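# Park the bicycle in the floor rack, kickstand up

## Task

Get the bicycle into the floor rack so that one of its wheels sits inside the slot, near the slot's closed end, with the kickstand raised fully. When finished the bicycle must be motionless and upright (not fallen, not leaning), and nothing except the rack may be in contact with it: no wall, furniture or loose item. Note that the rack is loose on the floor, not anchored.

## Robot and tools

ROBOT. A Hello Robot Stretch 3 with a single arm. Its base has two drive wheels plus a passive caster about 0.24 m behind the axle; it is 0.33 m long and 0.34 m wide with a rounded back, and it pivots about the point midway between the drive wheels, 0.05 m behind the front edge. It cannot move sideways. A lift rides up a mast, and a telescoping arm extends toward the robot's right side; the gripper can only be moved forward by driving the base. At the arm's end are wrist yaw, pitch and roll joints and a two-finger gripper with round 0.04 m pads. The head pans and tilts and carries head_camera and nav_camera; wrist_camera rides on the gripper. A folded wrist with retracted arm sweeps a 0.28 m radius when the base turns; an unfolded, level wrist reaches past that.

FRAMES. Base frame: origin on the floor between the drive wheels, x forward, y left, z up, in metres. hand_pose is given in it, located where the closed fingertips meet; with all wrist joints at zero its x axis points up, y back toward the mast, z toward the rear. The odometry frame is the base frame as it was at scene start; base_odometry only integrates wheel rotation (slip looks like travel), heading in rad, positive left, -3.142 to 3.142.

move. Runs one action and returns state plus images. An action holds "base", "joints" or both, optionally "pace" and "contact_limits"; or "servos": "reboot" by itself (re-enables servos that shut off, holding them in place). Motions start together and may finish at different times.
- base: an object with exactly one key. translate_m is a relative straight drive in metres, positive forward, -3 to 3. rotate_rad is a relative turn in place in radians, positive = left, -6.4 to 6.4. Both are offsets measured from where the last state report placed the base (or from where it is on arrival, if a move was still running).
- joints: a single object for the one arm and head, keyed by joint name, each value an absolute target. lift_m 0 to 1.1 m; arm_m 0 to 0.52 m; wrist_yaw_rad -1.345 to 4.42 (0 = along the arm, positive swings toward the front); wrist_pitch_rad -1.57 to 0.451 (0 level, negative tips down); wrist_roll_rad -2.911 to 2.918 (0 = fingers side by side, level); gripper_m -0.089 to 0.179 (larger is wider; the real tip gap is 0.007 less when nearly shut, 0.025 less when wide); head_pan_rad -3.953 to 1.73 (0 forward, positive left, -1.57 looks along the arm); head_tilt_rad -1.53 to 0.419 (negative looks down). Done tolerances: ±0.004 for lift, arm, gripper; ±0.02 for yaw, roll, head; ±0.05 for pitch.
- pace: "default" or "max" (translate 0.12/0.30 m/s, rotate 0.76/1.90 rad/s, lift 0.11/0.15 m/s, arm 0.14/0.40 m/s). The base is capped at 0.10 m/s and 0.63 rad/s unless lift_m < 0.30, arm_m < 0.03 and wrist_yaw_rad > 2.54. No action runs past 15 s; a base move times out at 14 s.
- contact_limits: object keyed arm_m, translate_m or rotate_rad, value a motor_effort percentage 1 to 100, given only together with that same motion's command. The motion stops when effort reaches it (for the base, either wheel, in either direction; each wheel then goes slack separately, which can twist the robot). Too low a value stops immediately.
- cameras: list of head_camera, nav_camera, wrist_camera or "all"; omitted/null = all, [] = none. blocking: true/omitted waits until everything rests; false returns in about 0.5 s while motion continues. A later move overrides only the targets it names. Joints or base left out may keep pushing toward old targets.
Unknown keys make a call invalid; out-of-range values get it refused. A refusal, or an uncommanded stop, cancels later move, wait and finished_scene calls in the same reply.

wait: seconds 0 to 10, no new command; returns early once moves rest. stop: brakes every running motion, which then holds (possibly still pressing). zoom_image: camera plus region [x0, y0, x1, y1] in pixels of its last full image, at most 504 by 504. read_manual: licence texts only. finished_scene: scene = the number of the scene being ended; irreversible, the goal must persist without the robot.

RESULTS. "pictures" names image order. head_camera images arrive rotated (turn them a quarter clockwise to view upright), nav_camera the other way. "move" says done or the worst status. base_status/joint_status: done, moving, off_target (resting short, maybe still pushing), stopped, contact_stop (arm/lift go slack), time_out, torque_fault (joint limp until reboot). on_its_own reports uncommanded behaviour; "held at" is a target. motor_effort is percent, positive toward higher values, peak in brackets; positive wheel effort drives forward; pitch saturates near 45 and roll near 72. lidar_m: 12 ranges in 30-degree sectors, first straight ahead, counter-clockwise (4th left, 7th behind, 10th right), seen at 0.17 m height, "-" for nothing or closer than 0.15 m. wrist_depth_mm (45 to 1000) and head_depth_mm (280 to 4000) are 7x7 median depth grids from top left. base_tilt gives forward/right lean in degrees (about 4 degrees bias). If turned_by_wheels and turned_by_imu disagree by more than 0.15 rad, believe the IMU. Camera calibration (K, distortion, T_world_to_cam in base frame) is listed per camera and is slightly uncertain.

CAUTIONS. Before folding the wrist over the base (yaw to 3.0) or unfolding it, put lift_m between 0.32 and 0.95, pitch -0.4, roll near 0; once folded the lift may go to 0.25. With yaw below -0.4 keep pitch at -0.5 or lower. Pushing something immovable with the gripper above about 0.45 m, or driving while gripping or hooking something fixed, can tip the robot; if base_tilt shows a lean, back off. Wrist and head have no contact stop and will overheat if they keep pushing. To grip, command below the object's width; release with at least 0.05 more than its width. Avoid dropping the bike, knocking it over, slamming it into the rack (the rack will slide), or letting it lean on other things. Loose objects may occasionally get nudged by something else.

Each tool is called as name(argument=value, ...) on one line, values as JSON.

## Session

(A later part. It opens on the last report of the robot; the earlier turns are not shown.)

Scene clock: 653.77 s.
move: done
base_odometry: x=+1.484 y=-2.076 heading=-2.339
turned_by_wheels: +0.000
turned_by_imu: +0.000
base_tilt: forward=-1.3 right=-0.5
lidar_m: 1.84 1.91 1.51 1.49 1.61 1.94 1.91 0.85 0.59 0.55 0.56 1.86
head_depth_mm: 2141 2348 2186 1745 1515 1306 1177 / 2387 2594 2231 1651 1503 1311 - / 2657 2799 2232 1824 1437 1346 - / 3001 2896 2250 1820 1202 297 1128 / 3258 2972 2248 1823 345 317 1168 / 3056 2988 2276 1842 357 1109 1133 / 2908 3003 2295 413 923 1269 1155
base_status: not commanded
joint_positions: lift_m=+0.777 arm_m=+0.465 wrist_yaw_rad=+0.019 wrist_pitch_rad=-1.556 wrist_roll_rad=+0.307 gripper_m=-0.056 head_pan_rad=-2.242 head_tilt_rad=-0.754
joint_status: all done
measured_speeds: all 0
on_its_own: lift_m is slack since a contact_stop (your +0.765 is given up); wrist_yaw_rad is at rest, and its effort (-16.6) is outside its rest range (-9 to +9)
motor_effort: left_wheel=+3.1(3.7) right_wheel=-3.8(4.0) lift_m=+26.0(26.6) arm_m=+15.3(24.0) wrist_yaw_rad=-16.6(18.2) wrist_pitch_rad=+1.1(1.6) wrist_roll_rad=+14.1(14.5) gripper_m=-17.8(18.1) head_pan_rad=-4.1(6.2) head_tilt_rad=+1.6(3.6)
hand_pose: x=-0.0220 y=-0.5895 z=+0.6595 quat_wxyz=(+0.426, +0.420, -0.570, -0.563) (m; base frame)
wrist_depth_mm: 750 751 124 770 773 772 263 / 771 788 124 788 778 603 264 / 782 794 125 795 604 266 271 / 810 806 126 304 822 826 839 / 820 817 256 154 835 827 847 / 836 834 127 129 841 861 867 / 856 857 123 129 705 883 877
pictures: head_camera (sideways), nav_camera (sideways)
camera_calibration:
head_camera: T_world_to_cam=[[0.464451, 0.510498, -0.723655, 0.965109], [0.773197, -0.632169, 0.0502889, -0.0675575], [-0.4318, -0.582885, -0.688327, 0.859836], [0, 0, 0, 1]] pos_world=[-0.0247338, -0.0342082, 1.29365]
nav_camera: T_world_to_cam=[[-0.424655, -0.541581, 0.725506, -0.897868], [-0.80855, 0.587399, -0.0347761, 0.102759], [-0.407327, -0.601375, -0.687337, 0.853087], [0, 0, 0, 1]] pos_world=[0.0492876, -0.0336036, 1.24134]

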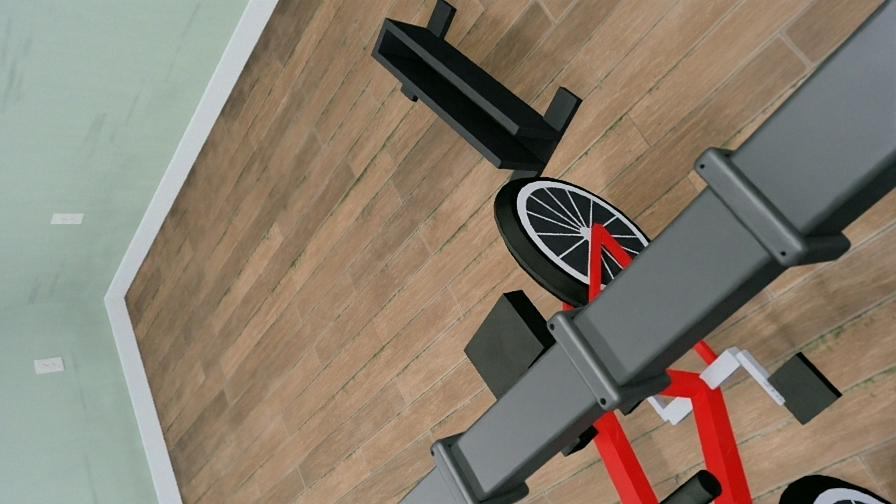

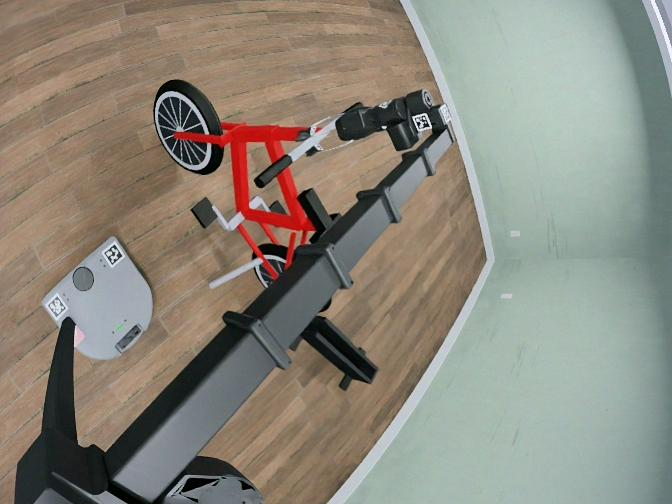

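move(base={"rotate_rad": 0.2}, joints={"wrist_roll_rad": 0.52, "head_pan_rad": -2.35}, cameras=["head_camera", "wrist_camera", "nav_camera"])

Scene clock: 680.77 s.
move: done
base_odometry: x=+1.484 y=-2.076 heading=-2.140
turned_by_wheels: +0.200
turned_by_imu: +0.185
base_tilt: forward=-1.3 right=-0.5
lidar_m: 1.84 1.69 1.49 1.49 1.76 1.91 1.92 0.70 0.55 0.56 0.63 1.84
head_depth_mm: 2317 2518 2195 1673 1515 1305 1176 / 2614 2731 2212 1804 1486 1314 - / 2983 2891 2227 1813 1428 1349 - / 3301 2923 2232 1826 1166 299 1107 / 3162 2967 2258 1837 952 299 1171 / 2997 2964 2275 1852 342 1046 1137 / 2843 3008 2307 1852 360 1264 1157
base_status: done
joint_positions: lift_m=+0.782 arm_m=+0.465 wrist_yaw_rad=-0.001 wrist_pitch_rad=-1.550 wrist_roll_rad=+0.514 gripper_m=-0.056 head_pan_rad=-2.342 head_tilt_rad=-0.754
joint_status: all done
measured_speeds: all 0
on_its_own: lift_m is slack since a contact_stop (your +0.765 is given up)
motor_effort: left_wheel=-3.2(14.5) right_wheel=+3.1(17.3) lift_m=+26.2(26.8) arm_m=+13.6(13.6) wrist_yaw_rad=+1.3(18.2) wrist_pitch_rad=+0.0(3.0) wrist_roll_rad=+1.8(17.4) gripper_m=-17.3(18.6) head_pan_rad=-3.0(6.2) head_tilt_rad=+1.4(2.4)
hand_pose: x=-0.0216 y=-0.5911 z=+0.6635 quat_wxyz=(+0.360, +0.352, -0.617, -0.605) (m; base frame)
wrist_depth_mm: 763 773 773 132 764 781 280 / 780 784 788 132 783 604 266 / 796 802 793 131 610 270 282 / 811 804 260 131 819 824 837 / 835 835 529 130 836 841 852 / 843 844 126 130 847 863 860 / 864 853 121 127 709 713 866
pictures: head_camera (sideways), nav_camera (sideways), wrist_camera
camera_calibration:
head_camera: T_world_to_cam=[[0.512934, 0.461326, -0.723932, 0.965173], [0.706175, -0.706249, 0.0502947, -0.0671562], [-0.488074, -0.53702, -0.688036, 0.8598], [0, 0, 0, 1]] pos_world=[-0.0279999, -0.0309584, 1.29367]
nav_camera: T_world_to_cam=[[-0.476442, -0.496229, 0.725782, -0.897912], [-0.745819, 0.665241, -0.034759, 0.102354], [-0.465571, -0.557863, -0.687046, 0.853064], [0, 0, 0, 1]] pos_world=[0.0456968, -0.0377682, 1.24134]
wrist_camera: T_world_to_cam=[[-0.890708, 0.454457, -0.0103796, 0.253323], [0.450551, 0.885624, 0.112577, 0.505832], [0.0603536, 0.0955964, -0.993589, 0.879031], [0, 0, 0, 1]] pos_world=[-0.0553188, -0.647133, 0.81908]

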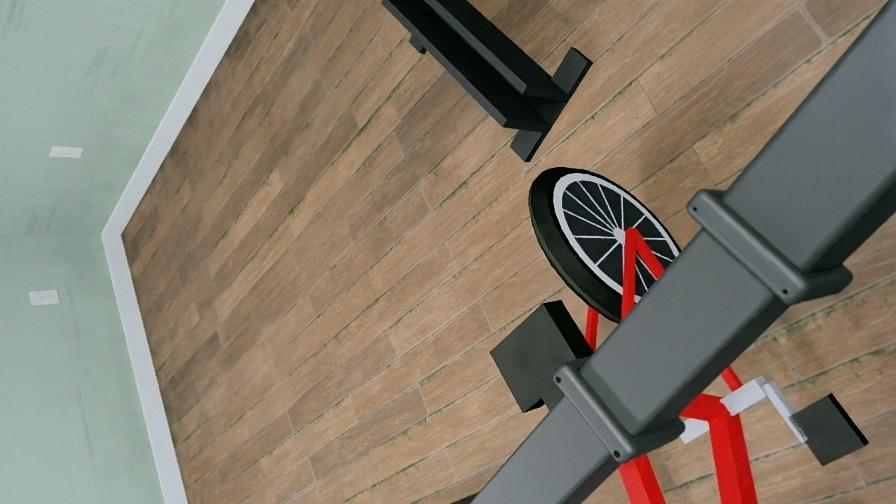

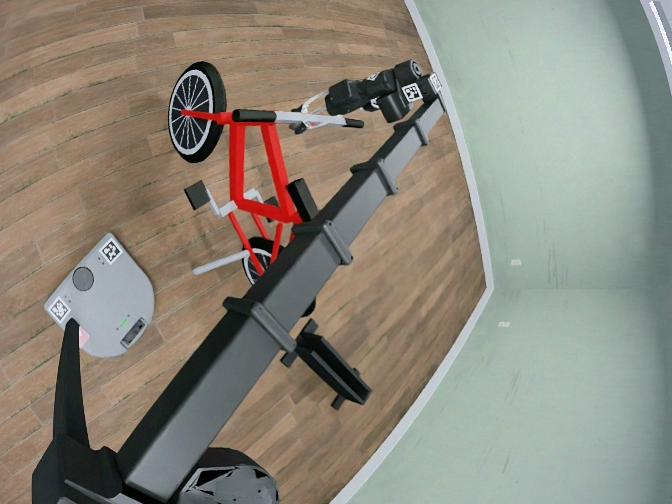

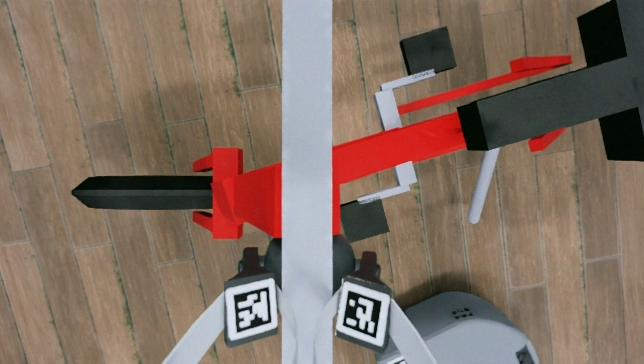

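zoom_image(camera="head_camera", region=[480, 120, 720, 340])

Scaled by 2.100 from the camera's 896x504 image, which has a finer 1280x720 frame.

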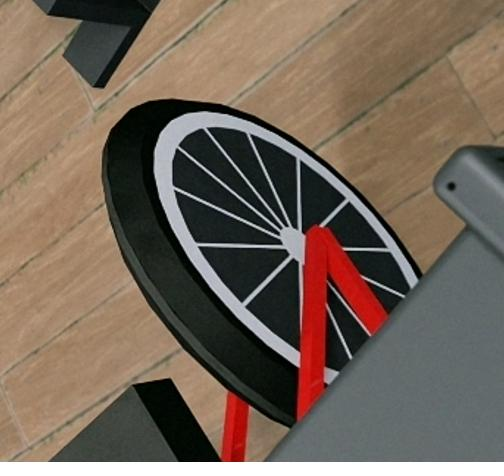

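move(joints={"wrist_roll_rad": 0.2}, cameras=["wrist_camera", "head_camera"])

Scene clock: 718.77 s.
move: done
base_odometry: x=+1.484 y=-2.076 heading=-2.140
turned_by_wheels: +0.000
turned_by_imu: +0.000
base_tilt: forward=-1.3 right=-0.5
lidar_m: 1.84 1.70 1.49 1.49 1.77 1.91 1.92 0.71 0.54 0.57 0.63 1.84
head_depth_mm: 2328 2506 2190 1675 1512 1310 1175 / 2625 2756 2215 1787 1483 1319 - / 2998 2882 2230 1818 1433 1345 - / 3252 2919 2236 1827 1165 299 1110 / 3110 2946 2257 1842 1060 299 1170 / 2987 2954 2270 1847 342 1050 1154 / 2840 2999 2294 1863 361 1269 1160
base_status: not commanded
joint_positions: lift_m=+0.782 arm_m=+0.465 wrist_yaw_rad=-0.005 wrist_pitch_rad=-1.535 wrist_roll_rad=+0.217 gripper_m=-0.056 head_pan_rad=-2.342 head_tilt_rad=-0.754
joint_status: all done
measured_speeds: all 0
on_its_own: lift_m is slack since a contact_stop (your +0.765 is given up)
motor_effort: left_wheel=-2.8(4.1) right_wheel=+2.3(4.3) lift_m=+26.6(27.1) arm_m=+14.6(16.1) wrist_yaw_rad=+3.5(5.7) wrist_pitch_rad=-2.6(3.1) wrist_roll_rad=-5.9(9.1) gripper_m=-18.1(18.4) head_pan_rad=-3.6(4.1) head_tilt_rad=+1.8(2.1)
hand_pose: x=-0.0216 y=-0.5950 z=+0.6633 quat_wxyz=(+0.450, +0.434, -0.562, -0.543) (m; base frame)
wrist_depth_mm: 770 771 781 129 786 790 785 / 774 775 783 129 802 802 798 / 793 801 795 129 794 804 544 / 801 815 254 129 619 275 275 / 818 811 829 130 842 835 317 / 850 840 125 130 863 847 857 / 849 859 121 127 122 877 876
pictures: head_camera (sideways), wrist_camera
camera_calibration:
head_camera: T_world_to_cam=[[0.512934, 0.461326, -0.723932, 0.965173], [0.706175, -0.706249, 0.0502946, -0.0671562], [-0.488074, -0.53702, -0.688036, 0.8598], [0, 0, 0, 1]] pos_world=[-0.0279999, -0.0309584, 1.29367]
wrist_camera: T_world_to_cam=[[-0.984098, 0.177481, -0.00717577, 0.0862033], [0.175976, 0.979654, 0.096487, 0.569932], [0.0241544, 0.0936899, -0.995308, 0.878374], [0, 0, 0, 1]] pos_world=[-0.0366783, -0.655931, 0.819881]

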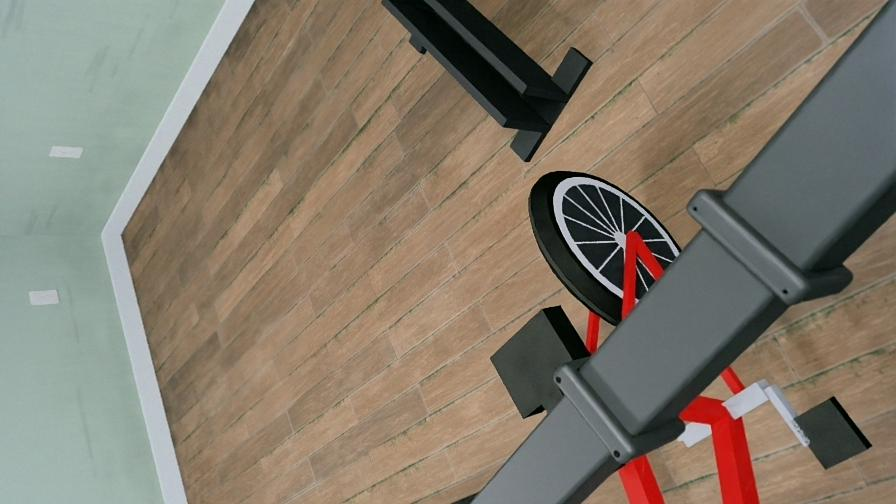

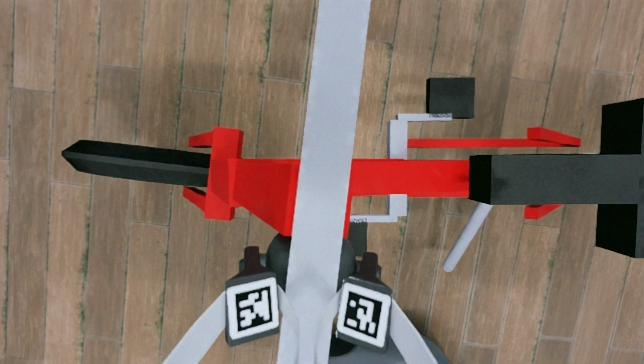

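move(base={"translate_m": -0.16}, joints={"arm_m": 0.437, "wrist_roll_rad": 0.17}, cameras=["wrist_camera", "head_camera"])

zoom_image(camera="head_camera", region=[380, 0, 720, 340])

Scene clock: 725.17 s.
move: done
base_odometry: x=+1.570 y=-1.941 heading=-2.140
turned_by_wheels: +0.000
turned_by_imu: +0.000
base_tilt: forward=-1.3 right=-0.5
lidar_m: 1.99 1.75 1.54 1.54 1.82 1.76 1.76 0.68 0.52 0.54 0.59 1.99
head_depth_mm: 2132 2318 2192 1660 1507 1306 1172 / 2407 2634 2200 1806 1431 1312 - / 2722 2839 2229 1801 1317 1348 - / 3137 2906 2234 1830 1153 299 1107 / 3091 2940 2258 1841 931 299 1160 / 2924 2962 2265 1854 345 344 1115 / 2810 2961 2298 1858 360 1029 1181
base_status: done
joint_positions: lift_m=+0.782 arm_m=+0.437 wrist_yaw_rad=-0.005 wrist_pitch_rad=-1.534 wrist_roll_rad=+0.182 gripper_m=-0.056 head_pan_rad=-2.342 head_tilt_rad=-0.754
joint_status: all done
measured_speeds: all 0
on_its_own: lift_m is slack since a contact_stop (your +0.765 is given up)
motor_effort: left_wheel=-5.2(8.8) right_wheel=+3.2(8.2) lift_m=+26.2(27.2) arm_m=-15.7(20.3) wrist_yaw_rad=+4.9(5.6) wrist_pitch_rad=-3.0(4.3) wrist_roll_rad=-4.2(7.7) gripper_m=-17.9(18.4) head_pan_rad=-3.4(4.3) head_tilt_rad=+1.4(2.2)
hand_pose: x=-0.0216 y=-0.5673 z=+0.6633 quat_wxyz=(+0.459, +0.443, -0.554, -0.535) (m; base frame)
wrist_depth_mm: 758 774 767 128 776 784 801 / 778 792 792 129 783 802 807 / 793 782 812 129 617 800 568 / 809 816 255 130 815 275 276 / 835 825 819 130 836 835 314 / 838 832 124 130 846 861 868 / 840 854 121 130 706 875 872
pictures: head_camera (sideways), wrist_camera
camera_calibration:
head_camera: T_world_to_cam=[[0.512934, 0.461326, -0.723932, 0.965173], [0.706175, -0.706249, 0.0502947, -0.0671562], [-0.488074, -0.53702, -0.688036, 0.8598], [0, 0, 0, 1]] pos_world=[-0.0279999, -0.0309584, 1.29367]
wrist_camera: T_world_to_cam=[[-0.989587, 0.143803, -0.00616004, 0.0613925], [0.142573, 0.985199, 0.0951609, 0.546111], [0.0197533, 0.0932918, -0.995443, 0.875531], [0, 0, 0, 1]] pos_world=[-0.0344022, -0.628536, 0.819951]

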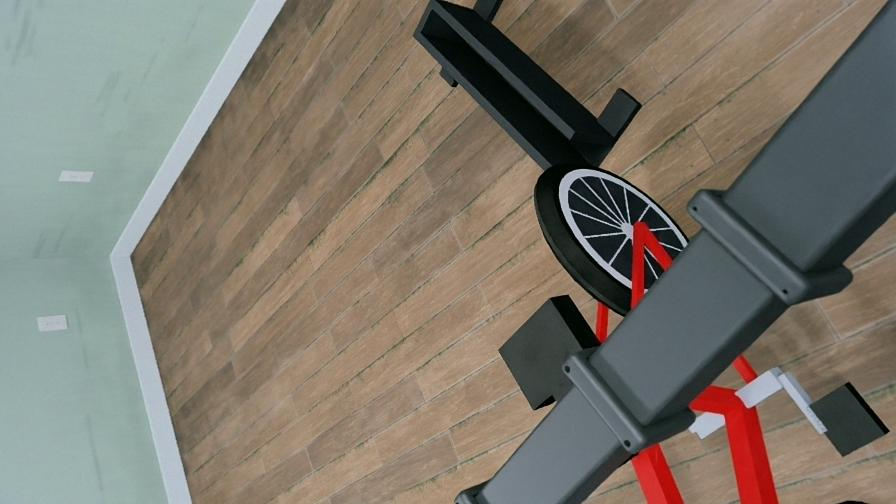

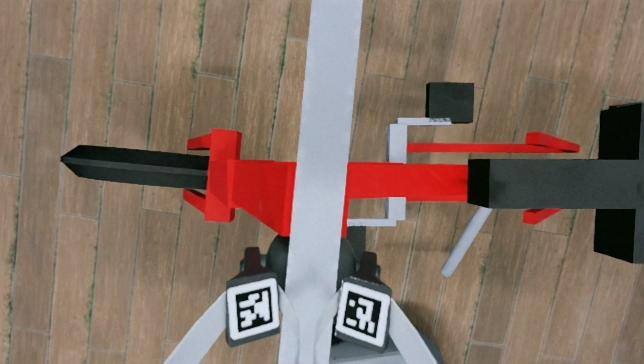

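Scaled by 1.482 from the camera's 896x504 image, which has a finer 1280x720 frame.

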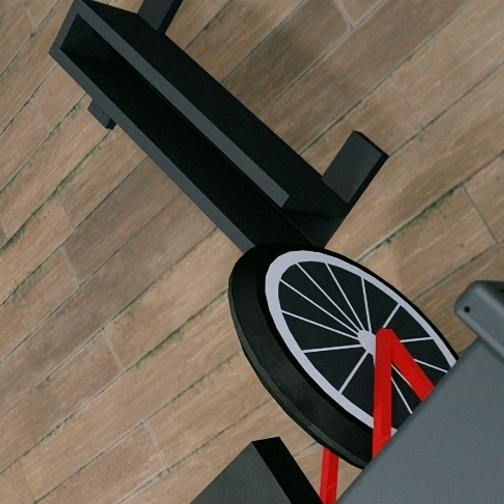

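move(base={"translate_m": -0.12}, joints={"arm_m": 0.43}, cameras=["wrist_camera", "head_camera"])

zoom_image(camera="head_camera", region=[380, 0, 720, 340])

Scene clock: 733.60 s.
move: done
base_odometry: x=+1.635 y=-1.840 heading=-2.140
turned_by_wheels: +0.000
turned_by_imu: +0.000
base_tilt: forward=-1.4 right=-0.4
lidar_m: 2.11 1.78 1.57 1.58 1.86 1.65 1.65 0.66 0.50 0.53 0.56 2.10
head_depth_mm: 2006 2189 2202 1780 1508 1309 1179 / 2229 2497 2204 1789 1447 1312 - / 2576 2737 2218 1805 1279 1323 - / 2993 2900 2250 1823 1161 299 1106 / 3043 2951 2254 1836 929 299 1168 / 2911 2968 2280 1847 345 340 1111 / 2780 2940 2300 1852 361 1291 1162
base_status: done
joint_positions: lift_m=+0.782 arm_m=+0.430 wrist_yaw_rad=-0.003 wrist_pitch_rad=-1.528 wrist_roll_rad=+0.177 gripper_m=-0.056 head_pan_rad=-2.342 head_tilt_rad=-0.754
joint_status: all done
measured_speeds: all 0
on_its_own: lift_m is slack since a contact_stop (your +0.765 is given up)
motor_effort: left_wheel=-4.3(7.5) right_wheel=+1.8(8.6) lift_m=+26.8(27.6) arm_m=-11.7(20.0) wrist_yaw_rad=+2.6(5.2) wrist_pitch_rad=-4.1(4.3) wrist_roll_rad=-2.5(4.4) gripper_m=-17.9(18.5) head_pan_rad=-3.3(4.0) head_tilt_rad=+1.6(2.2)
hand_pose: x=-0.0216 y=-0.5618 z=+0.6632 quat_wxyz=(+0.463, +0.443, -0.554, -0.532) (m; base frame)
wrist_depth_mm: 765 773 783 132 790 794 792 / 785 781 788 132 796 795 785 / 795 797 792 132 791 809 315 / 804 824 258 131 624 278 277 / 820 824 812 131 838 835 301 / 835 833 124 131 841 841 862 / 859 847 121 131 736 875 876
pictures: head_camera (sideways), wrist_camera
camera_calibration:
head_camera: T_world_to_cam=[[0.512934, 0.461326, -0.723932, 0.965173], [0.706175, -0.706249, 0.0502946, -0.0671562], [-0.488074, -0.53702, -0.688036, 0.8598], [0, 0, 0, 1]] pos_world=[-0.0279999, -0.0309584, 1.29367]
wrist_camera: T_world_to_cam=[[-0.990665, 0.136148, -0.00678769, 0.0566662], [0.135011, 0.986833, 0.0890639, 0.545577], [0.0188242, 0.0873161, -0.996003, 0.871935], [0, 0, 0, 1]] pos_world=[-0.0339352, -0.622243, 0.820243]

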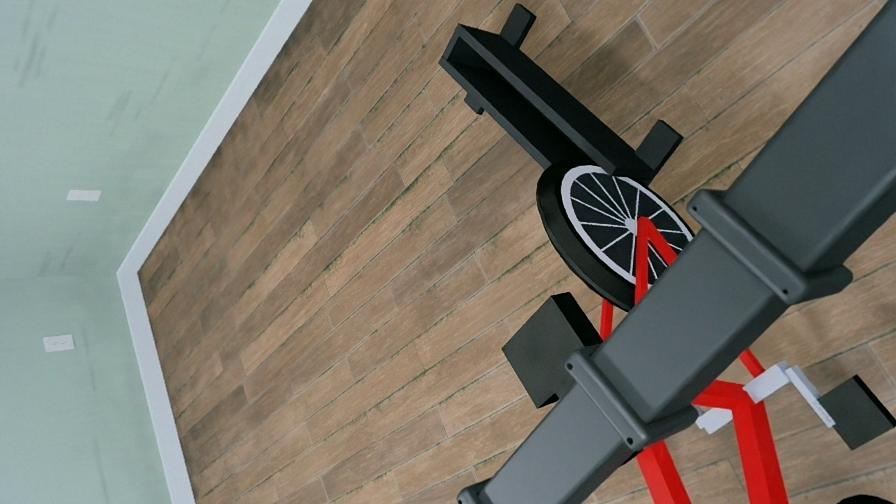

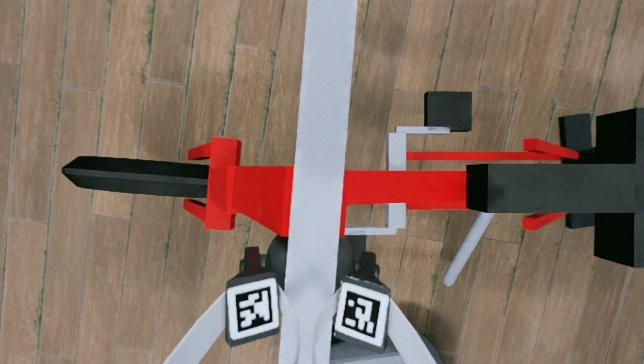

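Scaled by 1.482 from the camera's 896x504 image, which has a finer 1280x720 frame.

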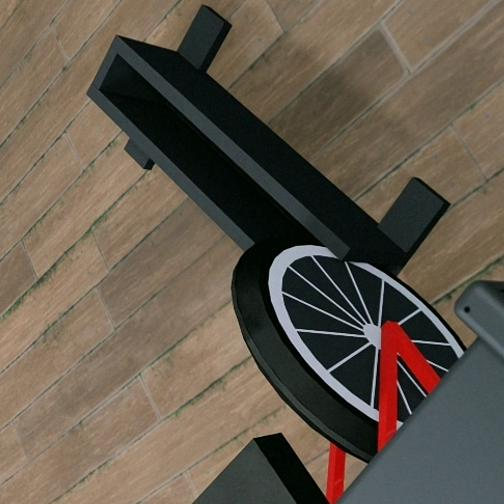

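move(base={"translate_m": -0.13}, joints={"arm_m": 0.405}, cameras=["wrist_camera", "head_camera"])

zoom_image(camera="head_camera", region=[380, 0, 720, 340])

Scene clock: 741.40 s.
move: done
base_odometry: x=+1.705 y=-1.730 heading=-2.140
turned_by_wheels: +0.000
turned_by_imu: +0.000
base_tilt: forward=-1.3 right=-0.4
lidar_m: 2.23 1.82 1.61 1.61 1.73 1.52 1.52 0.64 0.49 0.51 0.54 2.23
head_depth_mm: 1842 2014 2112 1787 1514 1310 1175 / 2093 2291 2209 1795 1451 1317 - / 2364 2597 2222 1814 1270 1293 - / 2750 2843 2261 1819 1185 299 1108 / 3023 2958 2257 1834 909 299 1172 / 2864 2960 2283 1842 346 335 1031 / 2723 2884 2278 1856 360 1291 1141
base_status: done
joint_positions: lift_m=+0.782 arm_m=+0.405 wrist_yaw_rad=-0.003 wrist_pitch_rad=-1.525 wrist_roll_rad=+0.174 gripper_m=-0.056 head_pan_rad=-2.342 head_tilt_rad=-0.754
joint_status: all done
measured_speeds: all 0
on_its_own: lift_m is slack since a contact_stop (your +0.765 is given up)
motor_effort: left_wheel=-0.1(6.6) right_wheel=-5.5(16.3) lift_m=+26.7(27.1) arm_m=-9.8(21.6) wrist_yaw_rad=+2.5(3.5) wrist_pitch_rad=-4.5(5.3) wrist_roll_rad=-1.7(2.7) gripper_m=-18.3(18.4) head_pan_rad=-3.4(4.2) head_tilt_rad=+1.8(2.3)
hand_pose: x=-0.0216 y=-0.5375 z=+0.6632 quat_wxyz=(+0.464, +0.443, -0.554, -0.530) (m; base frame)
wrist_depth_mm: 769 779 778 767 783 775 795 / 778 782 796 781 792 786 801 / 801 796 799 799 620 809 310 / 818 814 246 131 614 276 278 / 840 828 552 131 835 838 312 / 830 835 125 131 843 861 853 / 838 847 122 125 708 871 858
pictures: head_camera (sideways), wrist_camera
camera_calibration:
head_camera: T_world_to_cam=[[0.512934, 0.461326, -0.723932, 0.965173], [0.706175, -0.706249, 0.0502947, -0.0671562], [-0.488074, -0.53702, -0.688036, 0.8598], [0, 0, 0, 1]] pos_world=[-0.0279999, -0.0309584, 1.29367]
wrist_camera: T_world_to_cam=[[-0.991103, 0.132916, -0.0069904, 0.0517385], [0.131822, 0.987494, 0.0864811, 0.523561], [0.0183977, 0.0847902, -0.996229, 0.868559], [0, 0, 0, 1]] pos_world=[-0.0337185, -0.597536, 0.820368]

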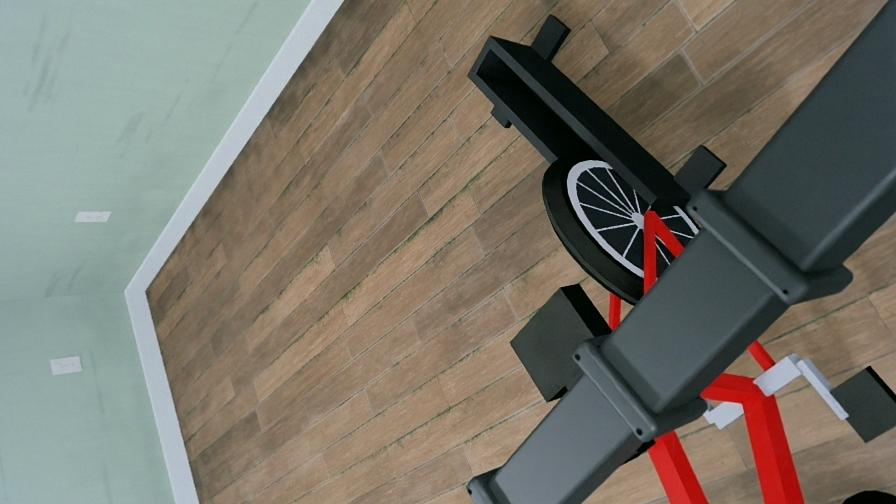

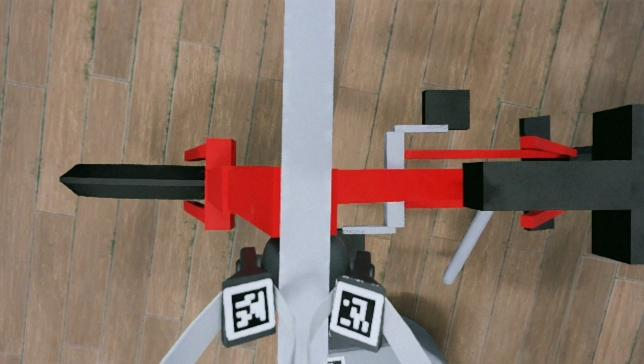

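Scaled by 1.482 from the camera's 896x504 image, which has a finer 1280x720 frame.

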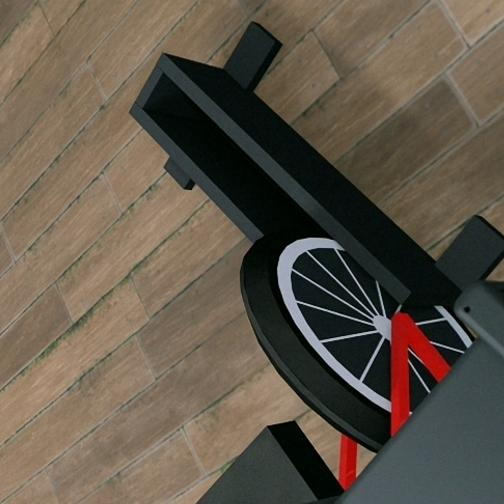

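move(base={"translate_m": -0.12}, joints={"arm_m": 0.385, "head_pan_rad": -2.5}, cameras=["wrist_camera", "head_camera"])

zoom_image(camera="head_camera", region=[380, 0, 800, 400])

Scene clock: 754.73 s.
move: done
base_odometry: x=+1.769 y=-1.629 heading=-2.139
turned_by_wheels: +0.000
turned_by_imu: +0.001
base_tilt: forward=-1.3 right=-0.4
lidar_m: 2.34 1.87 1.64 1.65 1.60 1.41 1.41 0.62 0.47 0.50 0.53 2.34
head_depth_mm: 1499 1650 1831 1791 1515 1304 1173 / 1647 1816 2025 1807 1500 1318 1202 / 1814 2050 2153 1808 1437 1321 - / 2038 2315 2253 1820 1239 1222 - / 2324 2614 2257 1825 1542 300 1128 / 2671 2854 2269 1841 896 298 1130 / 2858 2958 2292 1852 923 308 1122
base_status: done
joint_positions: lift_m=+0.782 arm_m=+0.385 wrist_yaw_rad=+0.000 wrist_pitch_rad=-1.512 wrist_roll_rad=+0.166 gripper_m=-0.056 head_pan_rad=-2.492 head_tilt_rad=-0.754
joint_status: all done
measured_speeds: all 0
on_its_own: lift_m is slack since a contact_stop (your +0.765 is given up)
motor_effort: left_wheel=+3.4(5.7) right_wheel=-10.3(22.8) lift_m=+26.0(27.3) arm_m=-12.9(24.2) wrist_yaw_rad=-0.6(3.3) wrist_pitch_rad=-7.1(7.3) wrist_roll_rad=+1.1(1.6) gripper_m=-17.6(18.6) head_pan_rad=-3.7(7.2) head_tilt_rad=+1.5(2.2)
hand_pose: x=-0.0216 y=-0.5210 z=+0.6630 quat_wxyz=(+0.470, +0.443, -0.555, -0.524) (m; base frame)
wrist_depth_mm: 769 772 778 767 795 785 780 / 791 802 787 799 798 802 790 / 796 796 796 808 801 815 307 / 807 - 265 131 616 277 277 / 825 824 835 131 830 827 293 / 817 840 126 131 844 841 845 / 848 840 122 127 705 857 856
pictures: head_camera (sideways), wrist_camera
camera_calibration:
head_camera: T_world_to_cam=[[0.57607, 0.37956, -0.723932, 0.964788], [0.592797, -0.80378, 0.0502947, -0.0664646], [-0.562792, -0.458118, -0.688036, 0.860256], [0, 0, 0, 1]] pos_world=[-0.0322404, -0.0255193, 1.29367]
wrist_camera: T_world_to_cam=[[-0.992495, 0.122008, -0.00826857, 0.0446415], [0.121086, 0.989946, 0.0731144, 0.517163], [0.017106, 0.0715645, -0.997289, 0.8608], [0, 0, 0, 1]] pos_world=[-0.0330394, -0.579012, 0.821024]

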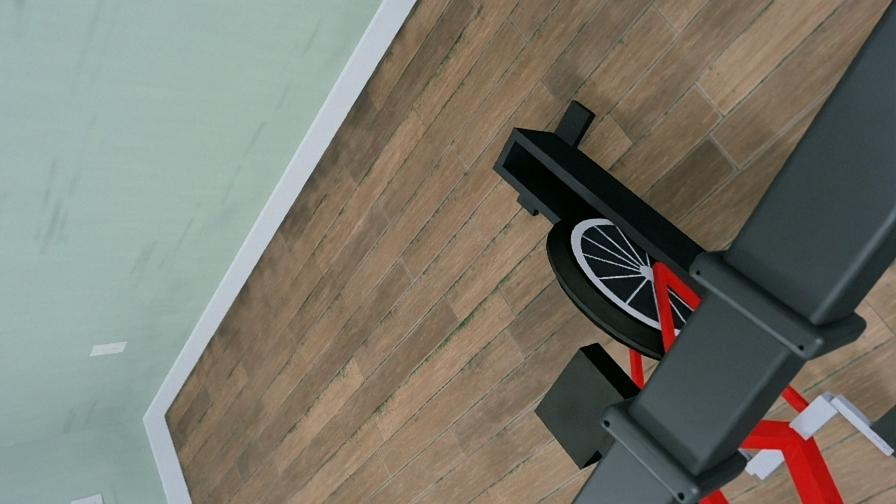

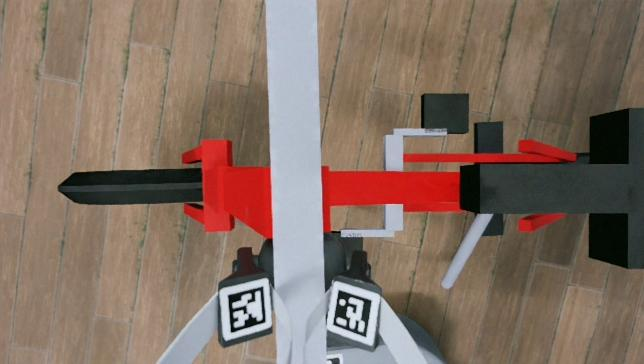

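Scaled by 1.200 from the camera's 896x504 image, which has a finer 1280x720 frame.

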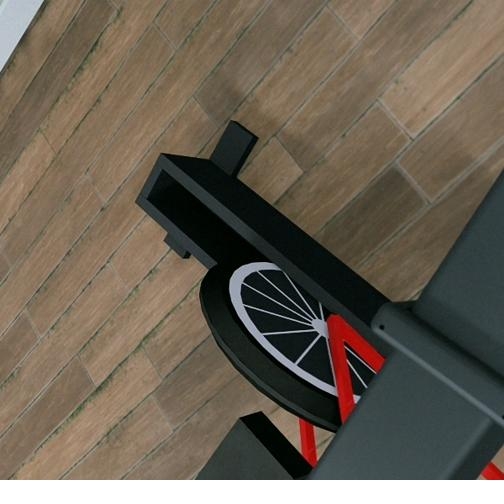

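move(base={"translate_m": -0.2}, joints={"arm_m": 0.378, "head_pan_rad": -2.6}, cameras=["wrist_camera", "head_camera"])

zoom_image(camera="head_camera", region=[380, 50, 800, 450])

Scene clock: 762.37 s.
move: done
base_odometry: x=+1.877 y=-1.461 heading=-2.139
turned_by_wheels: +0.000
turned_by_imu: +0.001
base_tilt: forward=-1.3 right=-0.5
lidar_m: 2.53 1.93 1.71 1.71 1.38 1.22 1.22 0.60 0.46 0.50 0.52 2.53
head_depth_mm: 1210 1342 1495 1665 1513 1316 1149 / 1309 1452 1640 1760 1525 1315 1197 / 1425 1598 1836 1813 1524 1322 - / 1561 1788 2043 1820 1339 1295 - / 1739 2007 2186 1828 1511 1098 - / 1936 2294 2276 1846 1549 301 1112 / 2209 2663 2290 1854 924 297 1021
base_status: done
joint_positions: lift_m=+0.782 arm_m=+0.378 wrist_yaw_rad=+0.001 wrist_pitch_rad=-1.511 wrist_roll_rad=+0.163 gripper_m=-0.056 head_pan_rad=-2.592 head_tilt_rad=-0.754
joint_status: all done
measured_speeds: all 0
on_its_own: lift_m is slack since a contact_stop (your +0.765 is given up)
motor_effort: left_wheel=+2.2(5.4) right_wheel=-9.3(22.4) lift_m=+26.5(27.2) arm_m=-13.9(22.0) wrist_yaw_rad=-1.5(2.2) wrist_pitch_rad=-7.2(8.5) wrist_roll_rad=+2.1(2.3) gripper_m=-18.4(18.7) head_pan_rad=-4.2(6.2) head_tilt_rad=+1.3(2.6)
hand_pose: x=-0.0216 y=-0.5140 z=+0.6630 quat_wxyz=(+0.471, +0.444, -0.554, -0.523) (m; base frame)
wrist_depth_mm: 774 774 768 778 779 796 796 / 780 784 795 791 788 792 804 / 808 799 795 807 794 802 806 / 802 804 218 131 615 276 277 / 796 814 814 147 822 833 291 / 839 825 125 132 838 848 843 / 837 850 123 126 695 859 848
pictures: head_camera (sideways), wrist_camera
camera_calibration:
head_camera: T_world_to_cam=[[0.611084, 0.320155, -0.723932, 0.964575], [0.509595, -0.858943, 0.0502947, -0.0659571], [-0.605714, -0.399646, -0.688036, 0.860518], [0, 0, 0, 1]] pos_world=[-0.0345965, -0.0215643, 1.29367]
wrist_camera: T_world_to_cam=[[-0.992874, 0.118888, -0.00816764, 0.04211], [0.117986, 0.99034, 0.0728432, 0.510621], [0.016749, 0.0713604, -0.99731, 0.860203], [0, 0, 0, 1]] pos_world=[-0.0328437, -0.57208, 0.821038]

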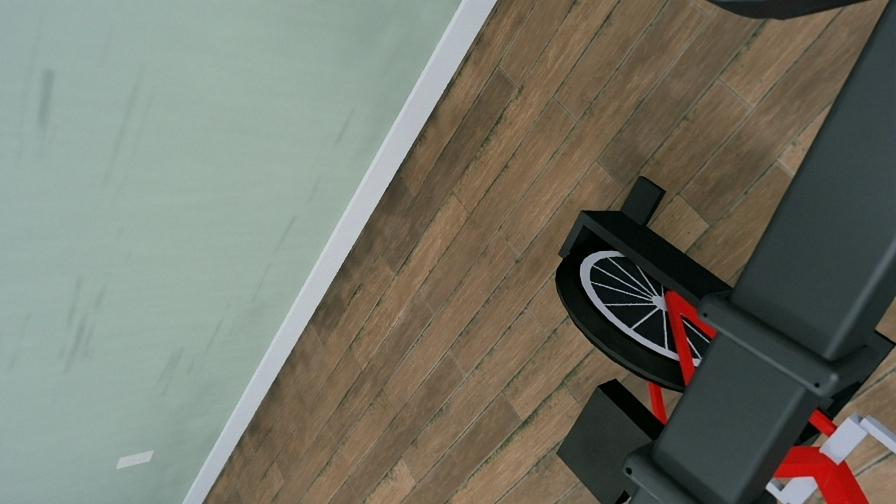

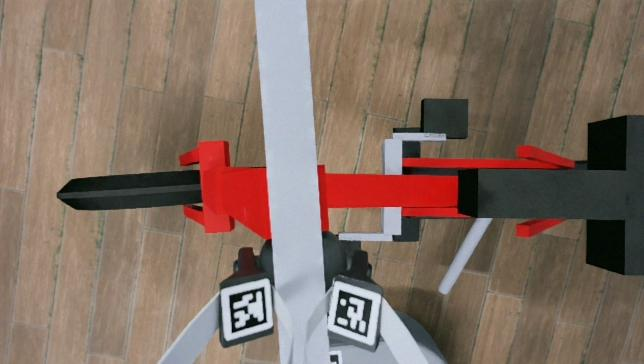

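Scaled by 1.200 from the camera's 896x504 image, which has a finer 1280x720 frame.

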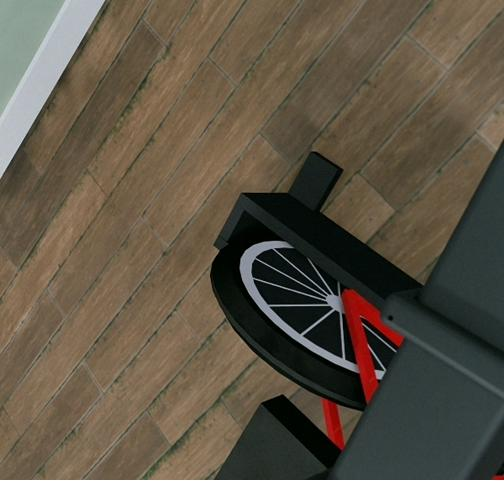

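move(base={"translate_m": -0.05}, joints={"head_pan_rad": -2.6}, cameras=["head_camera", "nav_camera"])

zoom_image(camera="head_camera", region=[500, 150, 800, 450])

Scene clock: 769.00 s.
move: done
base_odometry: x=+1.904 y=-1.419 heading=-2.138
turned_by_wheels: +0.001
turned_by_imu: +0.001
base_tilt: forward=-1.3 right=-0.4
lidar_m: 2.58 1.94 1.72 1.72 1.33 1.17 1.17 0.59 0.45 0.50 0.52 2.57
head_depth_mm: 1161 1292 1435 1624 1512 1310 1153 / 1260 1399 1585 1722 1521 1315 1195 / 1375 1536 1775 1808 1527 1322 - / 1503 1723 2006 1823 1498 1295 - / 1664 1926 2167 1832 1541 1082 - / 1875 2213 2288 1840 1552 301 1053 / 2132 2597 2286 1852 1527 297 981
base_status: done
joint_positions: lift_m=+0.782 arm_m=+0.378 wrist_yaw_rad=+0.001 wrist_pitch_rad=-1.511 wrist_roll_rad=+0.163 gripper_m=-0.056 head_pan_rad=-2.592 head_tilt_rad=-0.754
joint_status: all done
measured_speeds: all 0
on_its_own: lift_m is slack since a contact_stop (your +0.765 is given up)
motor_effort: left_wheel=+7.5(7.8) right_wheel=-19.7(22.5) lift_m=+26.7(27.2) arm_m=-5.5(9.3) wrist_yaw_rad=-0.6(2.0) wrist_pitch_rad=-7.1(7.6) wrist_roll_rad=+2.3(2.3) gripper_m=-18.2(18.6) head_pan_rad=-4.0(4.1) head_tilt_rad=+1.7(2.4)
hand_pose: x=-0.0217 y=-0.5141 z=+0.6630 quat_wxyz=(+0.471, +0.444, -0.554, -0.523) (m; base frame)
wrist_depth_mm: 781 782 129 786 786 782 785 / 800 793 794 780 809 805 791 / 800 799 784 795 614 811 806 / 811 815 199 131 656 276 278 / 827 814 258 151 844 815 286 / 836 822 125 132 841 854 852 / 841 839 124 133 709 847 863
pictures: head_camera (sideways), nav_camera (sideways)
camera_calibration:
head_camera: T_world_to_cam=[[0.61109, 0.320143, -0.723932, 0.964574], [0.509578, -0.858953, 0.0502946, -0.065957], [-0.605722, -0.399634, -0.688036, 0.860518], [0, 0, 0, 1]] pos_world=[-0.0345969, -0.0215635, 1.29367]
nav_camera: T_world_to_cam=[[-0.584364, -0.362987, 0.725782, -0.897254], [-0.558133, 0.829023, -0.034759, 0.101209], [-0.589073, -0.425395, -0.687046, 0.853817], [0, 0, 0, 1]] pos_world=[0.0351265, -0.0463876, 1.24134]

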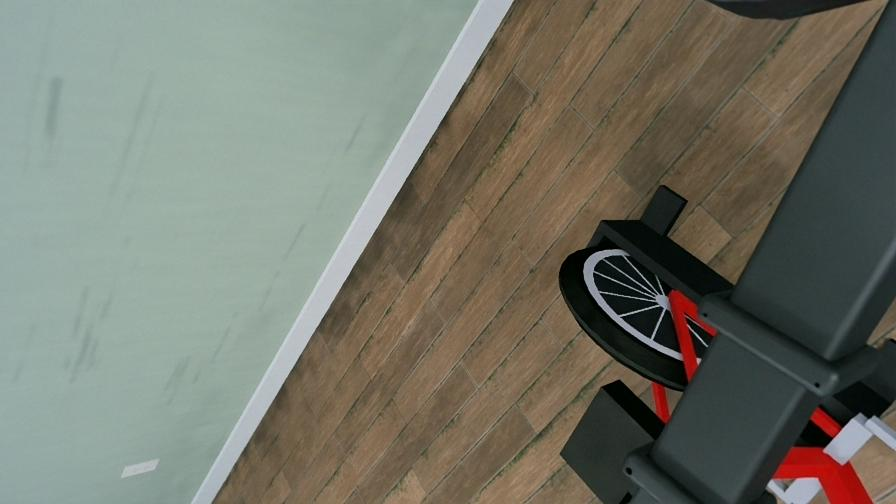

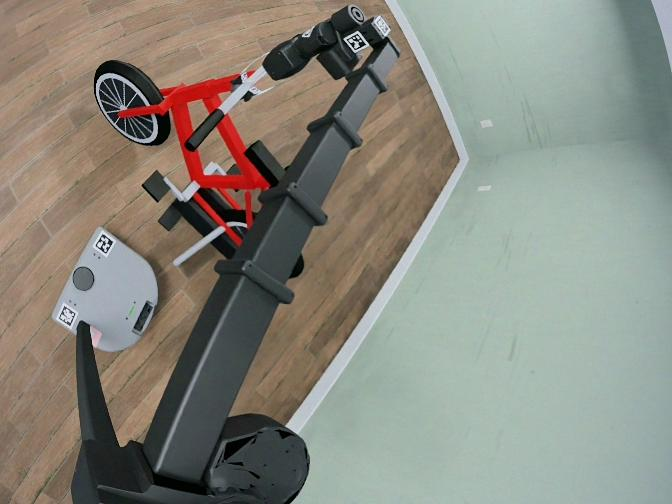

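Scaled by 1.680 from the camera's 896x504 image, which has a finer 1280x720 frame.

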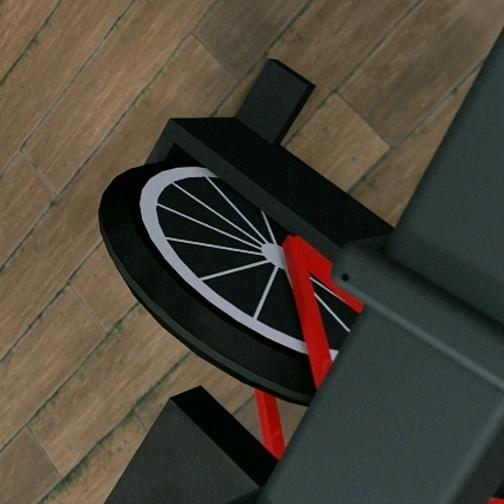

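move(base={"translate_m": 0.01}, joints={"arm_m": 0.35}, cameras=["wrist_camera"])

move(joints={"arm_m": 0.32}, cameras=["wrist_camera", "head_camera"])

Scene clock: 774.80 s.
move: done
base_odometry: x=+1.898 y=-1.427 heading=-2.138
turned_by_wheels: +0.000
turned_by_imu: +0.000
base_tilt: forward=-1.4 right=-0.5
lidar_m: 2.58 1.94 1.72 1.72 1.33 1.18 1.18 0.59 0.46 0.49 0.51 2.57
head_depth_mm: 1171 1299 1444 1631 1512 1310 1151 / 1269 1409 1601 1736 1516 1313 1192 / 1381 1551 1783 1817 1537 1320 - / 1520 1718 2014 1817 1360 1294 - / 1684 1953 2180 1838 1548 1068 - / 1890 2218 2269 1845 1544 301 1038 / 2148 2608 2303 1855 1550 296 979
base_status: done
joint_positions: lift_m=+0.782 arm_m=+0.350 wrist_yaw_rad=+0.002 wrist_pitch_rad=-1.514 wrist_roll_rad=+0.163 gripper_m=-0.056 head_pan_rad=-2.592 head_tilt_rad=-0.754
joint_status: all done
measured_speeds: all 0
on_its_own: lift_m is slack since a contact_stop (your +0.765 is given up)
motor_effort: left_wheel=+4.1(12.9) right_wheel=-3.4(16.9) lift_m=+26.0(27.0) arm_m=-16.6(23.6) wrist_yaw_rad=-0.5(3.1) wrist_pitch_rad=-6.5(8.0) wrist_roll_rad=+2.0(2.4) gripper_m=-17.4(18.9) head_pan_rad=-3.5(4.2) head_tilt_rad=+1.6(2.3)
hand_pose: x=-0.0217 y=-0.4853 z=+0.6630 quat_wxyz=(+0.471, +0.445, -0.553, -0.523) (m; base frame)
wrist_depth_mm: 780 786 780 777 791 788 789 / 773 787 792 790 802 800 798 / 805 804 803 803 613 817 305 / 817 814 220 130 624 275 276 / 817 839 819 144 828 835 278 / 834 838 126 132 834 841 857 / 844 862 122 125 694 864 861
pictures: wrist_camera
camera_calibration:
wrist_camera: T_world_to_cam=[[-0.993073, 0.117237, -0.0078083, 0.0376389], [0.116318, 0.99033, 0.075613, 0.4803], [0.0165974, 0.074181, -0.997107, 0.85941], [0, 0, 0, 1]] pos_world=[-0.0327534, -0.54382, 0.820901]

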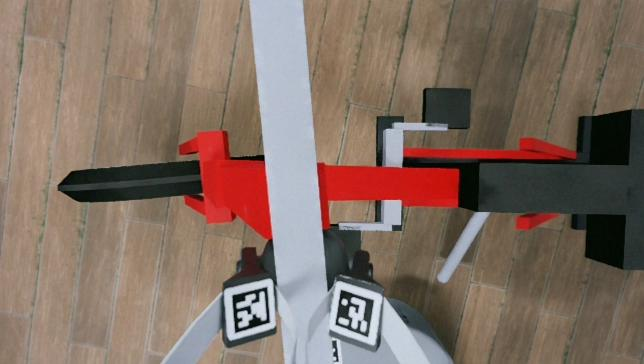

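Scene clock: 776.00 s.
move: done
base_odometry: x=+1.898 y=-1.427 heading=-2.138
turned_by_wheels: +0.000
turned_by_imu: +0.000
base_tilt: forward=-1.3 right=-0.4
lidar_m: 2.58 1.95 1.71 1.72 1.34 1.18 1.18 0.58 0.46 0.49 0.50 2.57
head_depth_mm: 1173 1298 1444 1635 1511 1304 1153 / 1270 1413 1600 1735 1516 1309 1197 / 1380 1553 1771 1817 1521 1317 - / 1520 1723 2011 1824 1358 1294 - / 1682 1937 2172 1834 1536 1052 - / 1892 2239 2276 1838 1549 301 1036 / 2164 2626 2283 1855 1559 295 977
base_status: not commanded
joint_positions: lift_m=+0.782 arm_m=+0.320 wrist_yaw_rad=+0.002 wrist_pitch_rad=-1.514 wrist_roll_rad=+0.163 gripper_m=-0.056 head_pan_rad=-2.592 head_tilt_rad=-0.754
joint_status: all done
measured_speeds: all 0
on_its_own: lift_m is slack since a contact_stop (your +0.765 is given up)
motor_effort: left_wheel=+4.6(4.7) right_wheel=-7.5(7.5) lift_m=+26.5(26.8) arm_m=-16.2(24.8) wrist_yaw_rad=-1.8(2.6) wrist_pitch_rad=-6.4(6.8) wrist_roll_rad=+2.3(2.5) gripper_m=-17.6(18.6) head_pan_rad=-3.3(4.0) head_tilt_rad=+1.8(2.3)
hand_pose: x=-0.0217 y=-0.4554 z=+0.6630 quat_wxyz=(+0.471, +0.445, -0.553, -0.523) (m; base frame)
wrist_depth_mm: 791 783 120 769 787 782 780 / 778 787 769 790 804 788 802 / 795 794 401 793 608 806 291 / 801 820 200 128 625 273 273 / 813 824 822 148 825 823 290 / 829 838 126 132 835 844 845 / 857 847 123 134 687 848 859
pictures: head_camera (sideways), wrist_camera
camera_calibration:
head_camera: T_world_to_cam=[[0.611098, 0.320128, -0.723932, 0.964575], [0.509556, -0.858966, 0.0502947, -0.0659569], [-0.605732, -0.399619, -0.688036, 0.860518], [0, 0, 0, 1]] pos_world=[-0.0345974, -0.0215625, 1.29367]
wrist_camera: T_world_to_cam=[[-0.993088, 0.11711, -0.00782831, 0.0340846], [0.116194, 0.990361, 0.0753906, 0.450814], [0.0165818, 0.0739599, -0.997123, 0.857098], [0, 0, 0, 1]] pos_world=[-0.032745, -0.513851, 0.820912]

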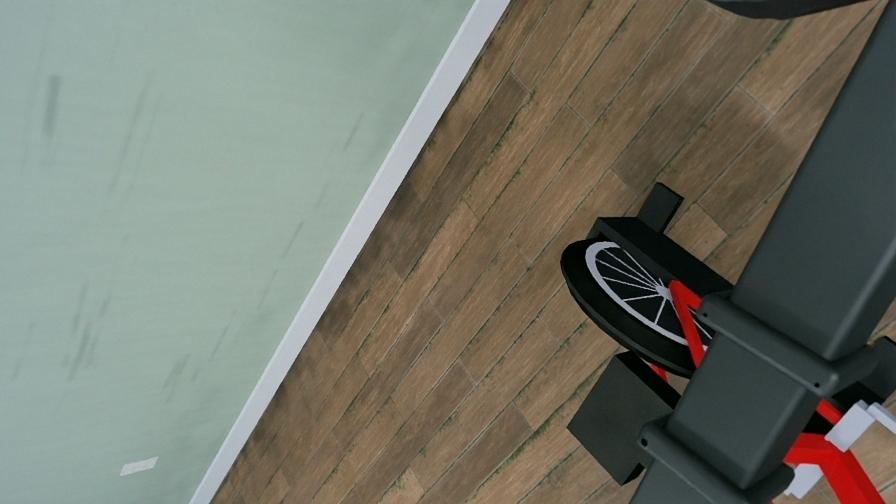

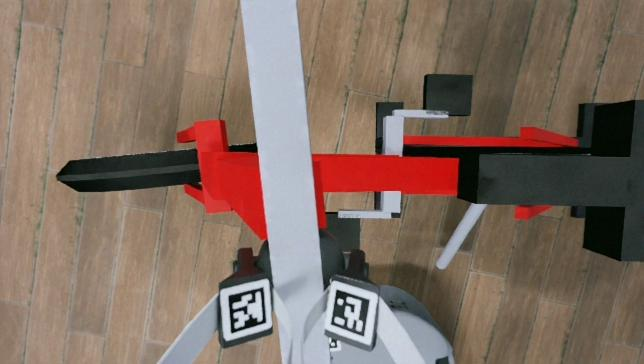

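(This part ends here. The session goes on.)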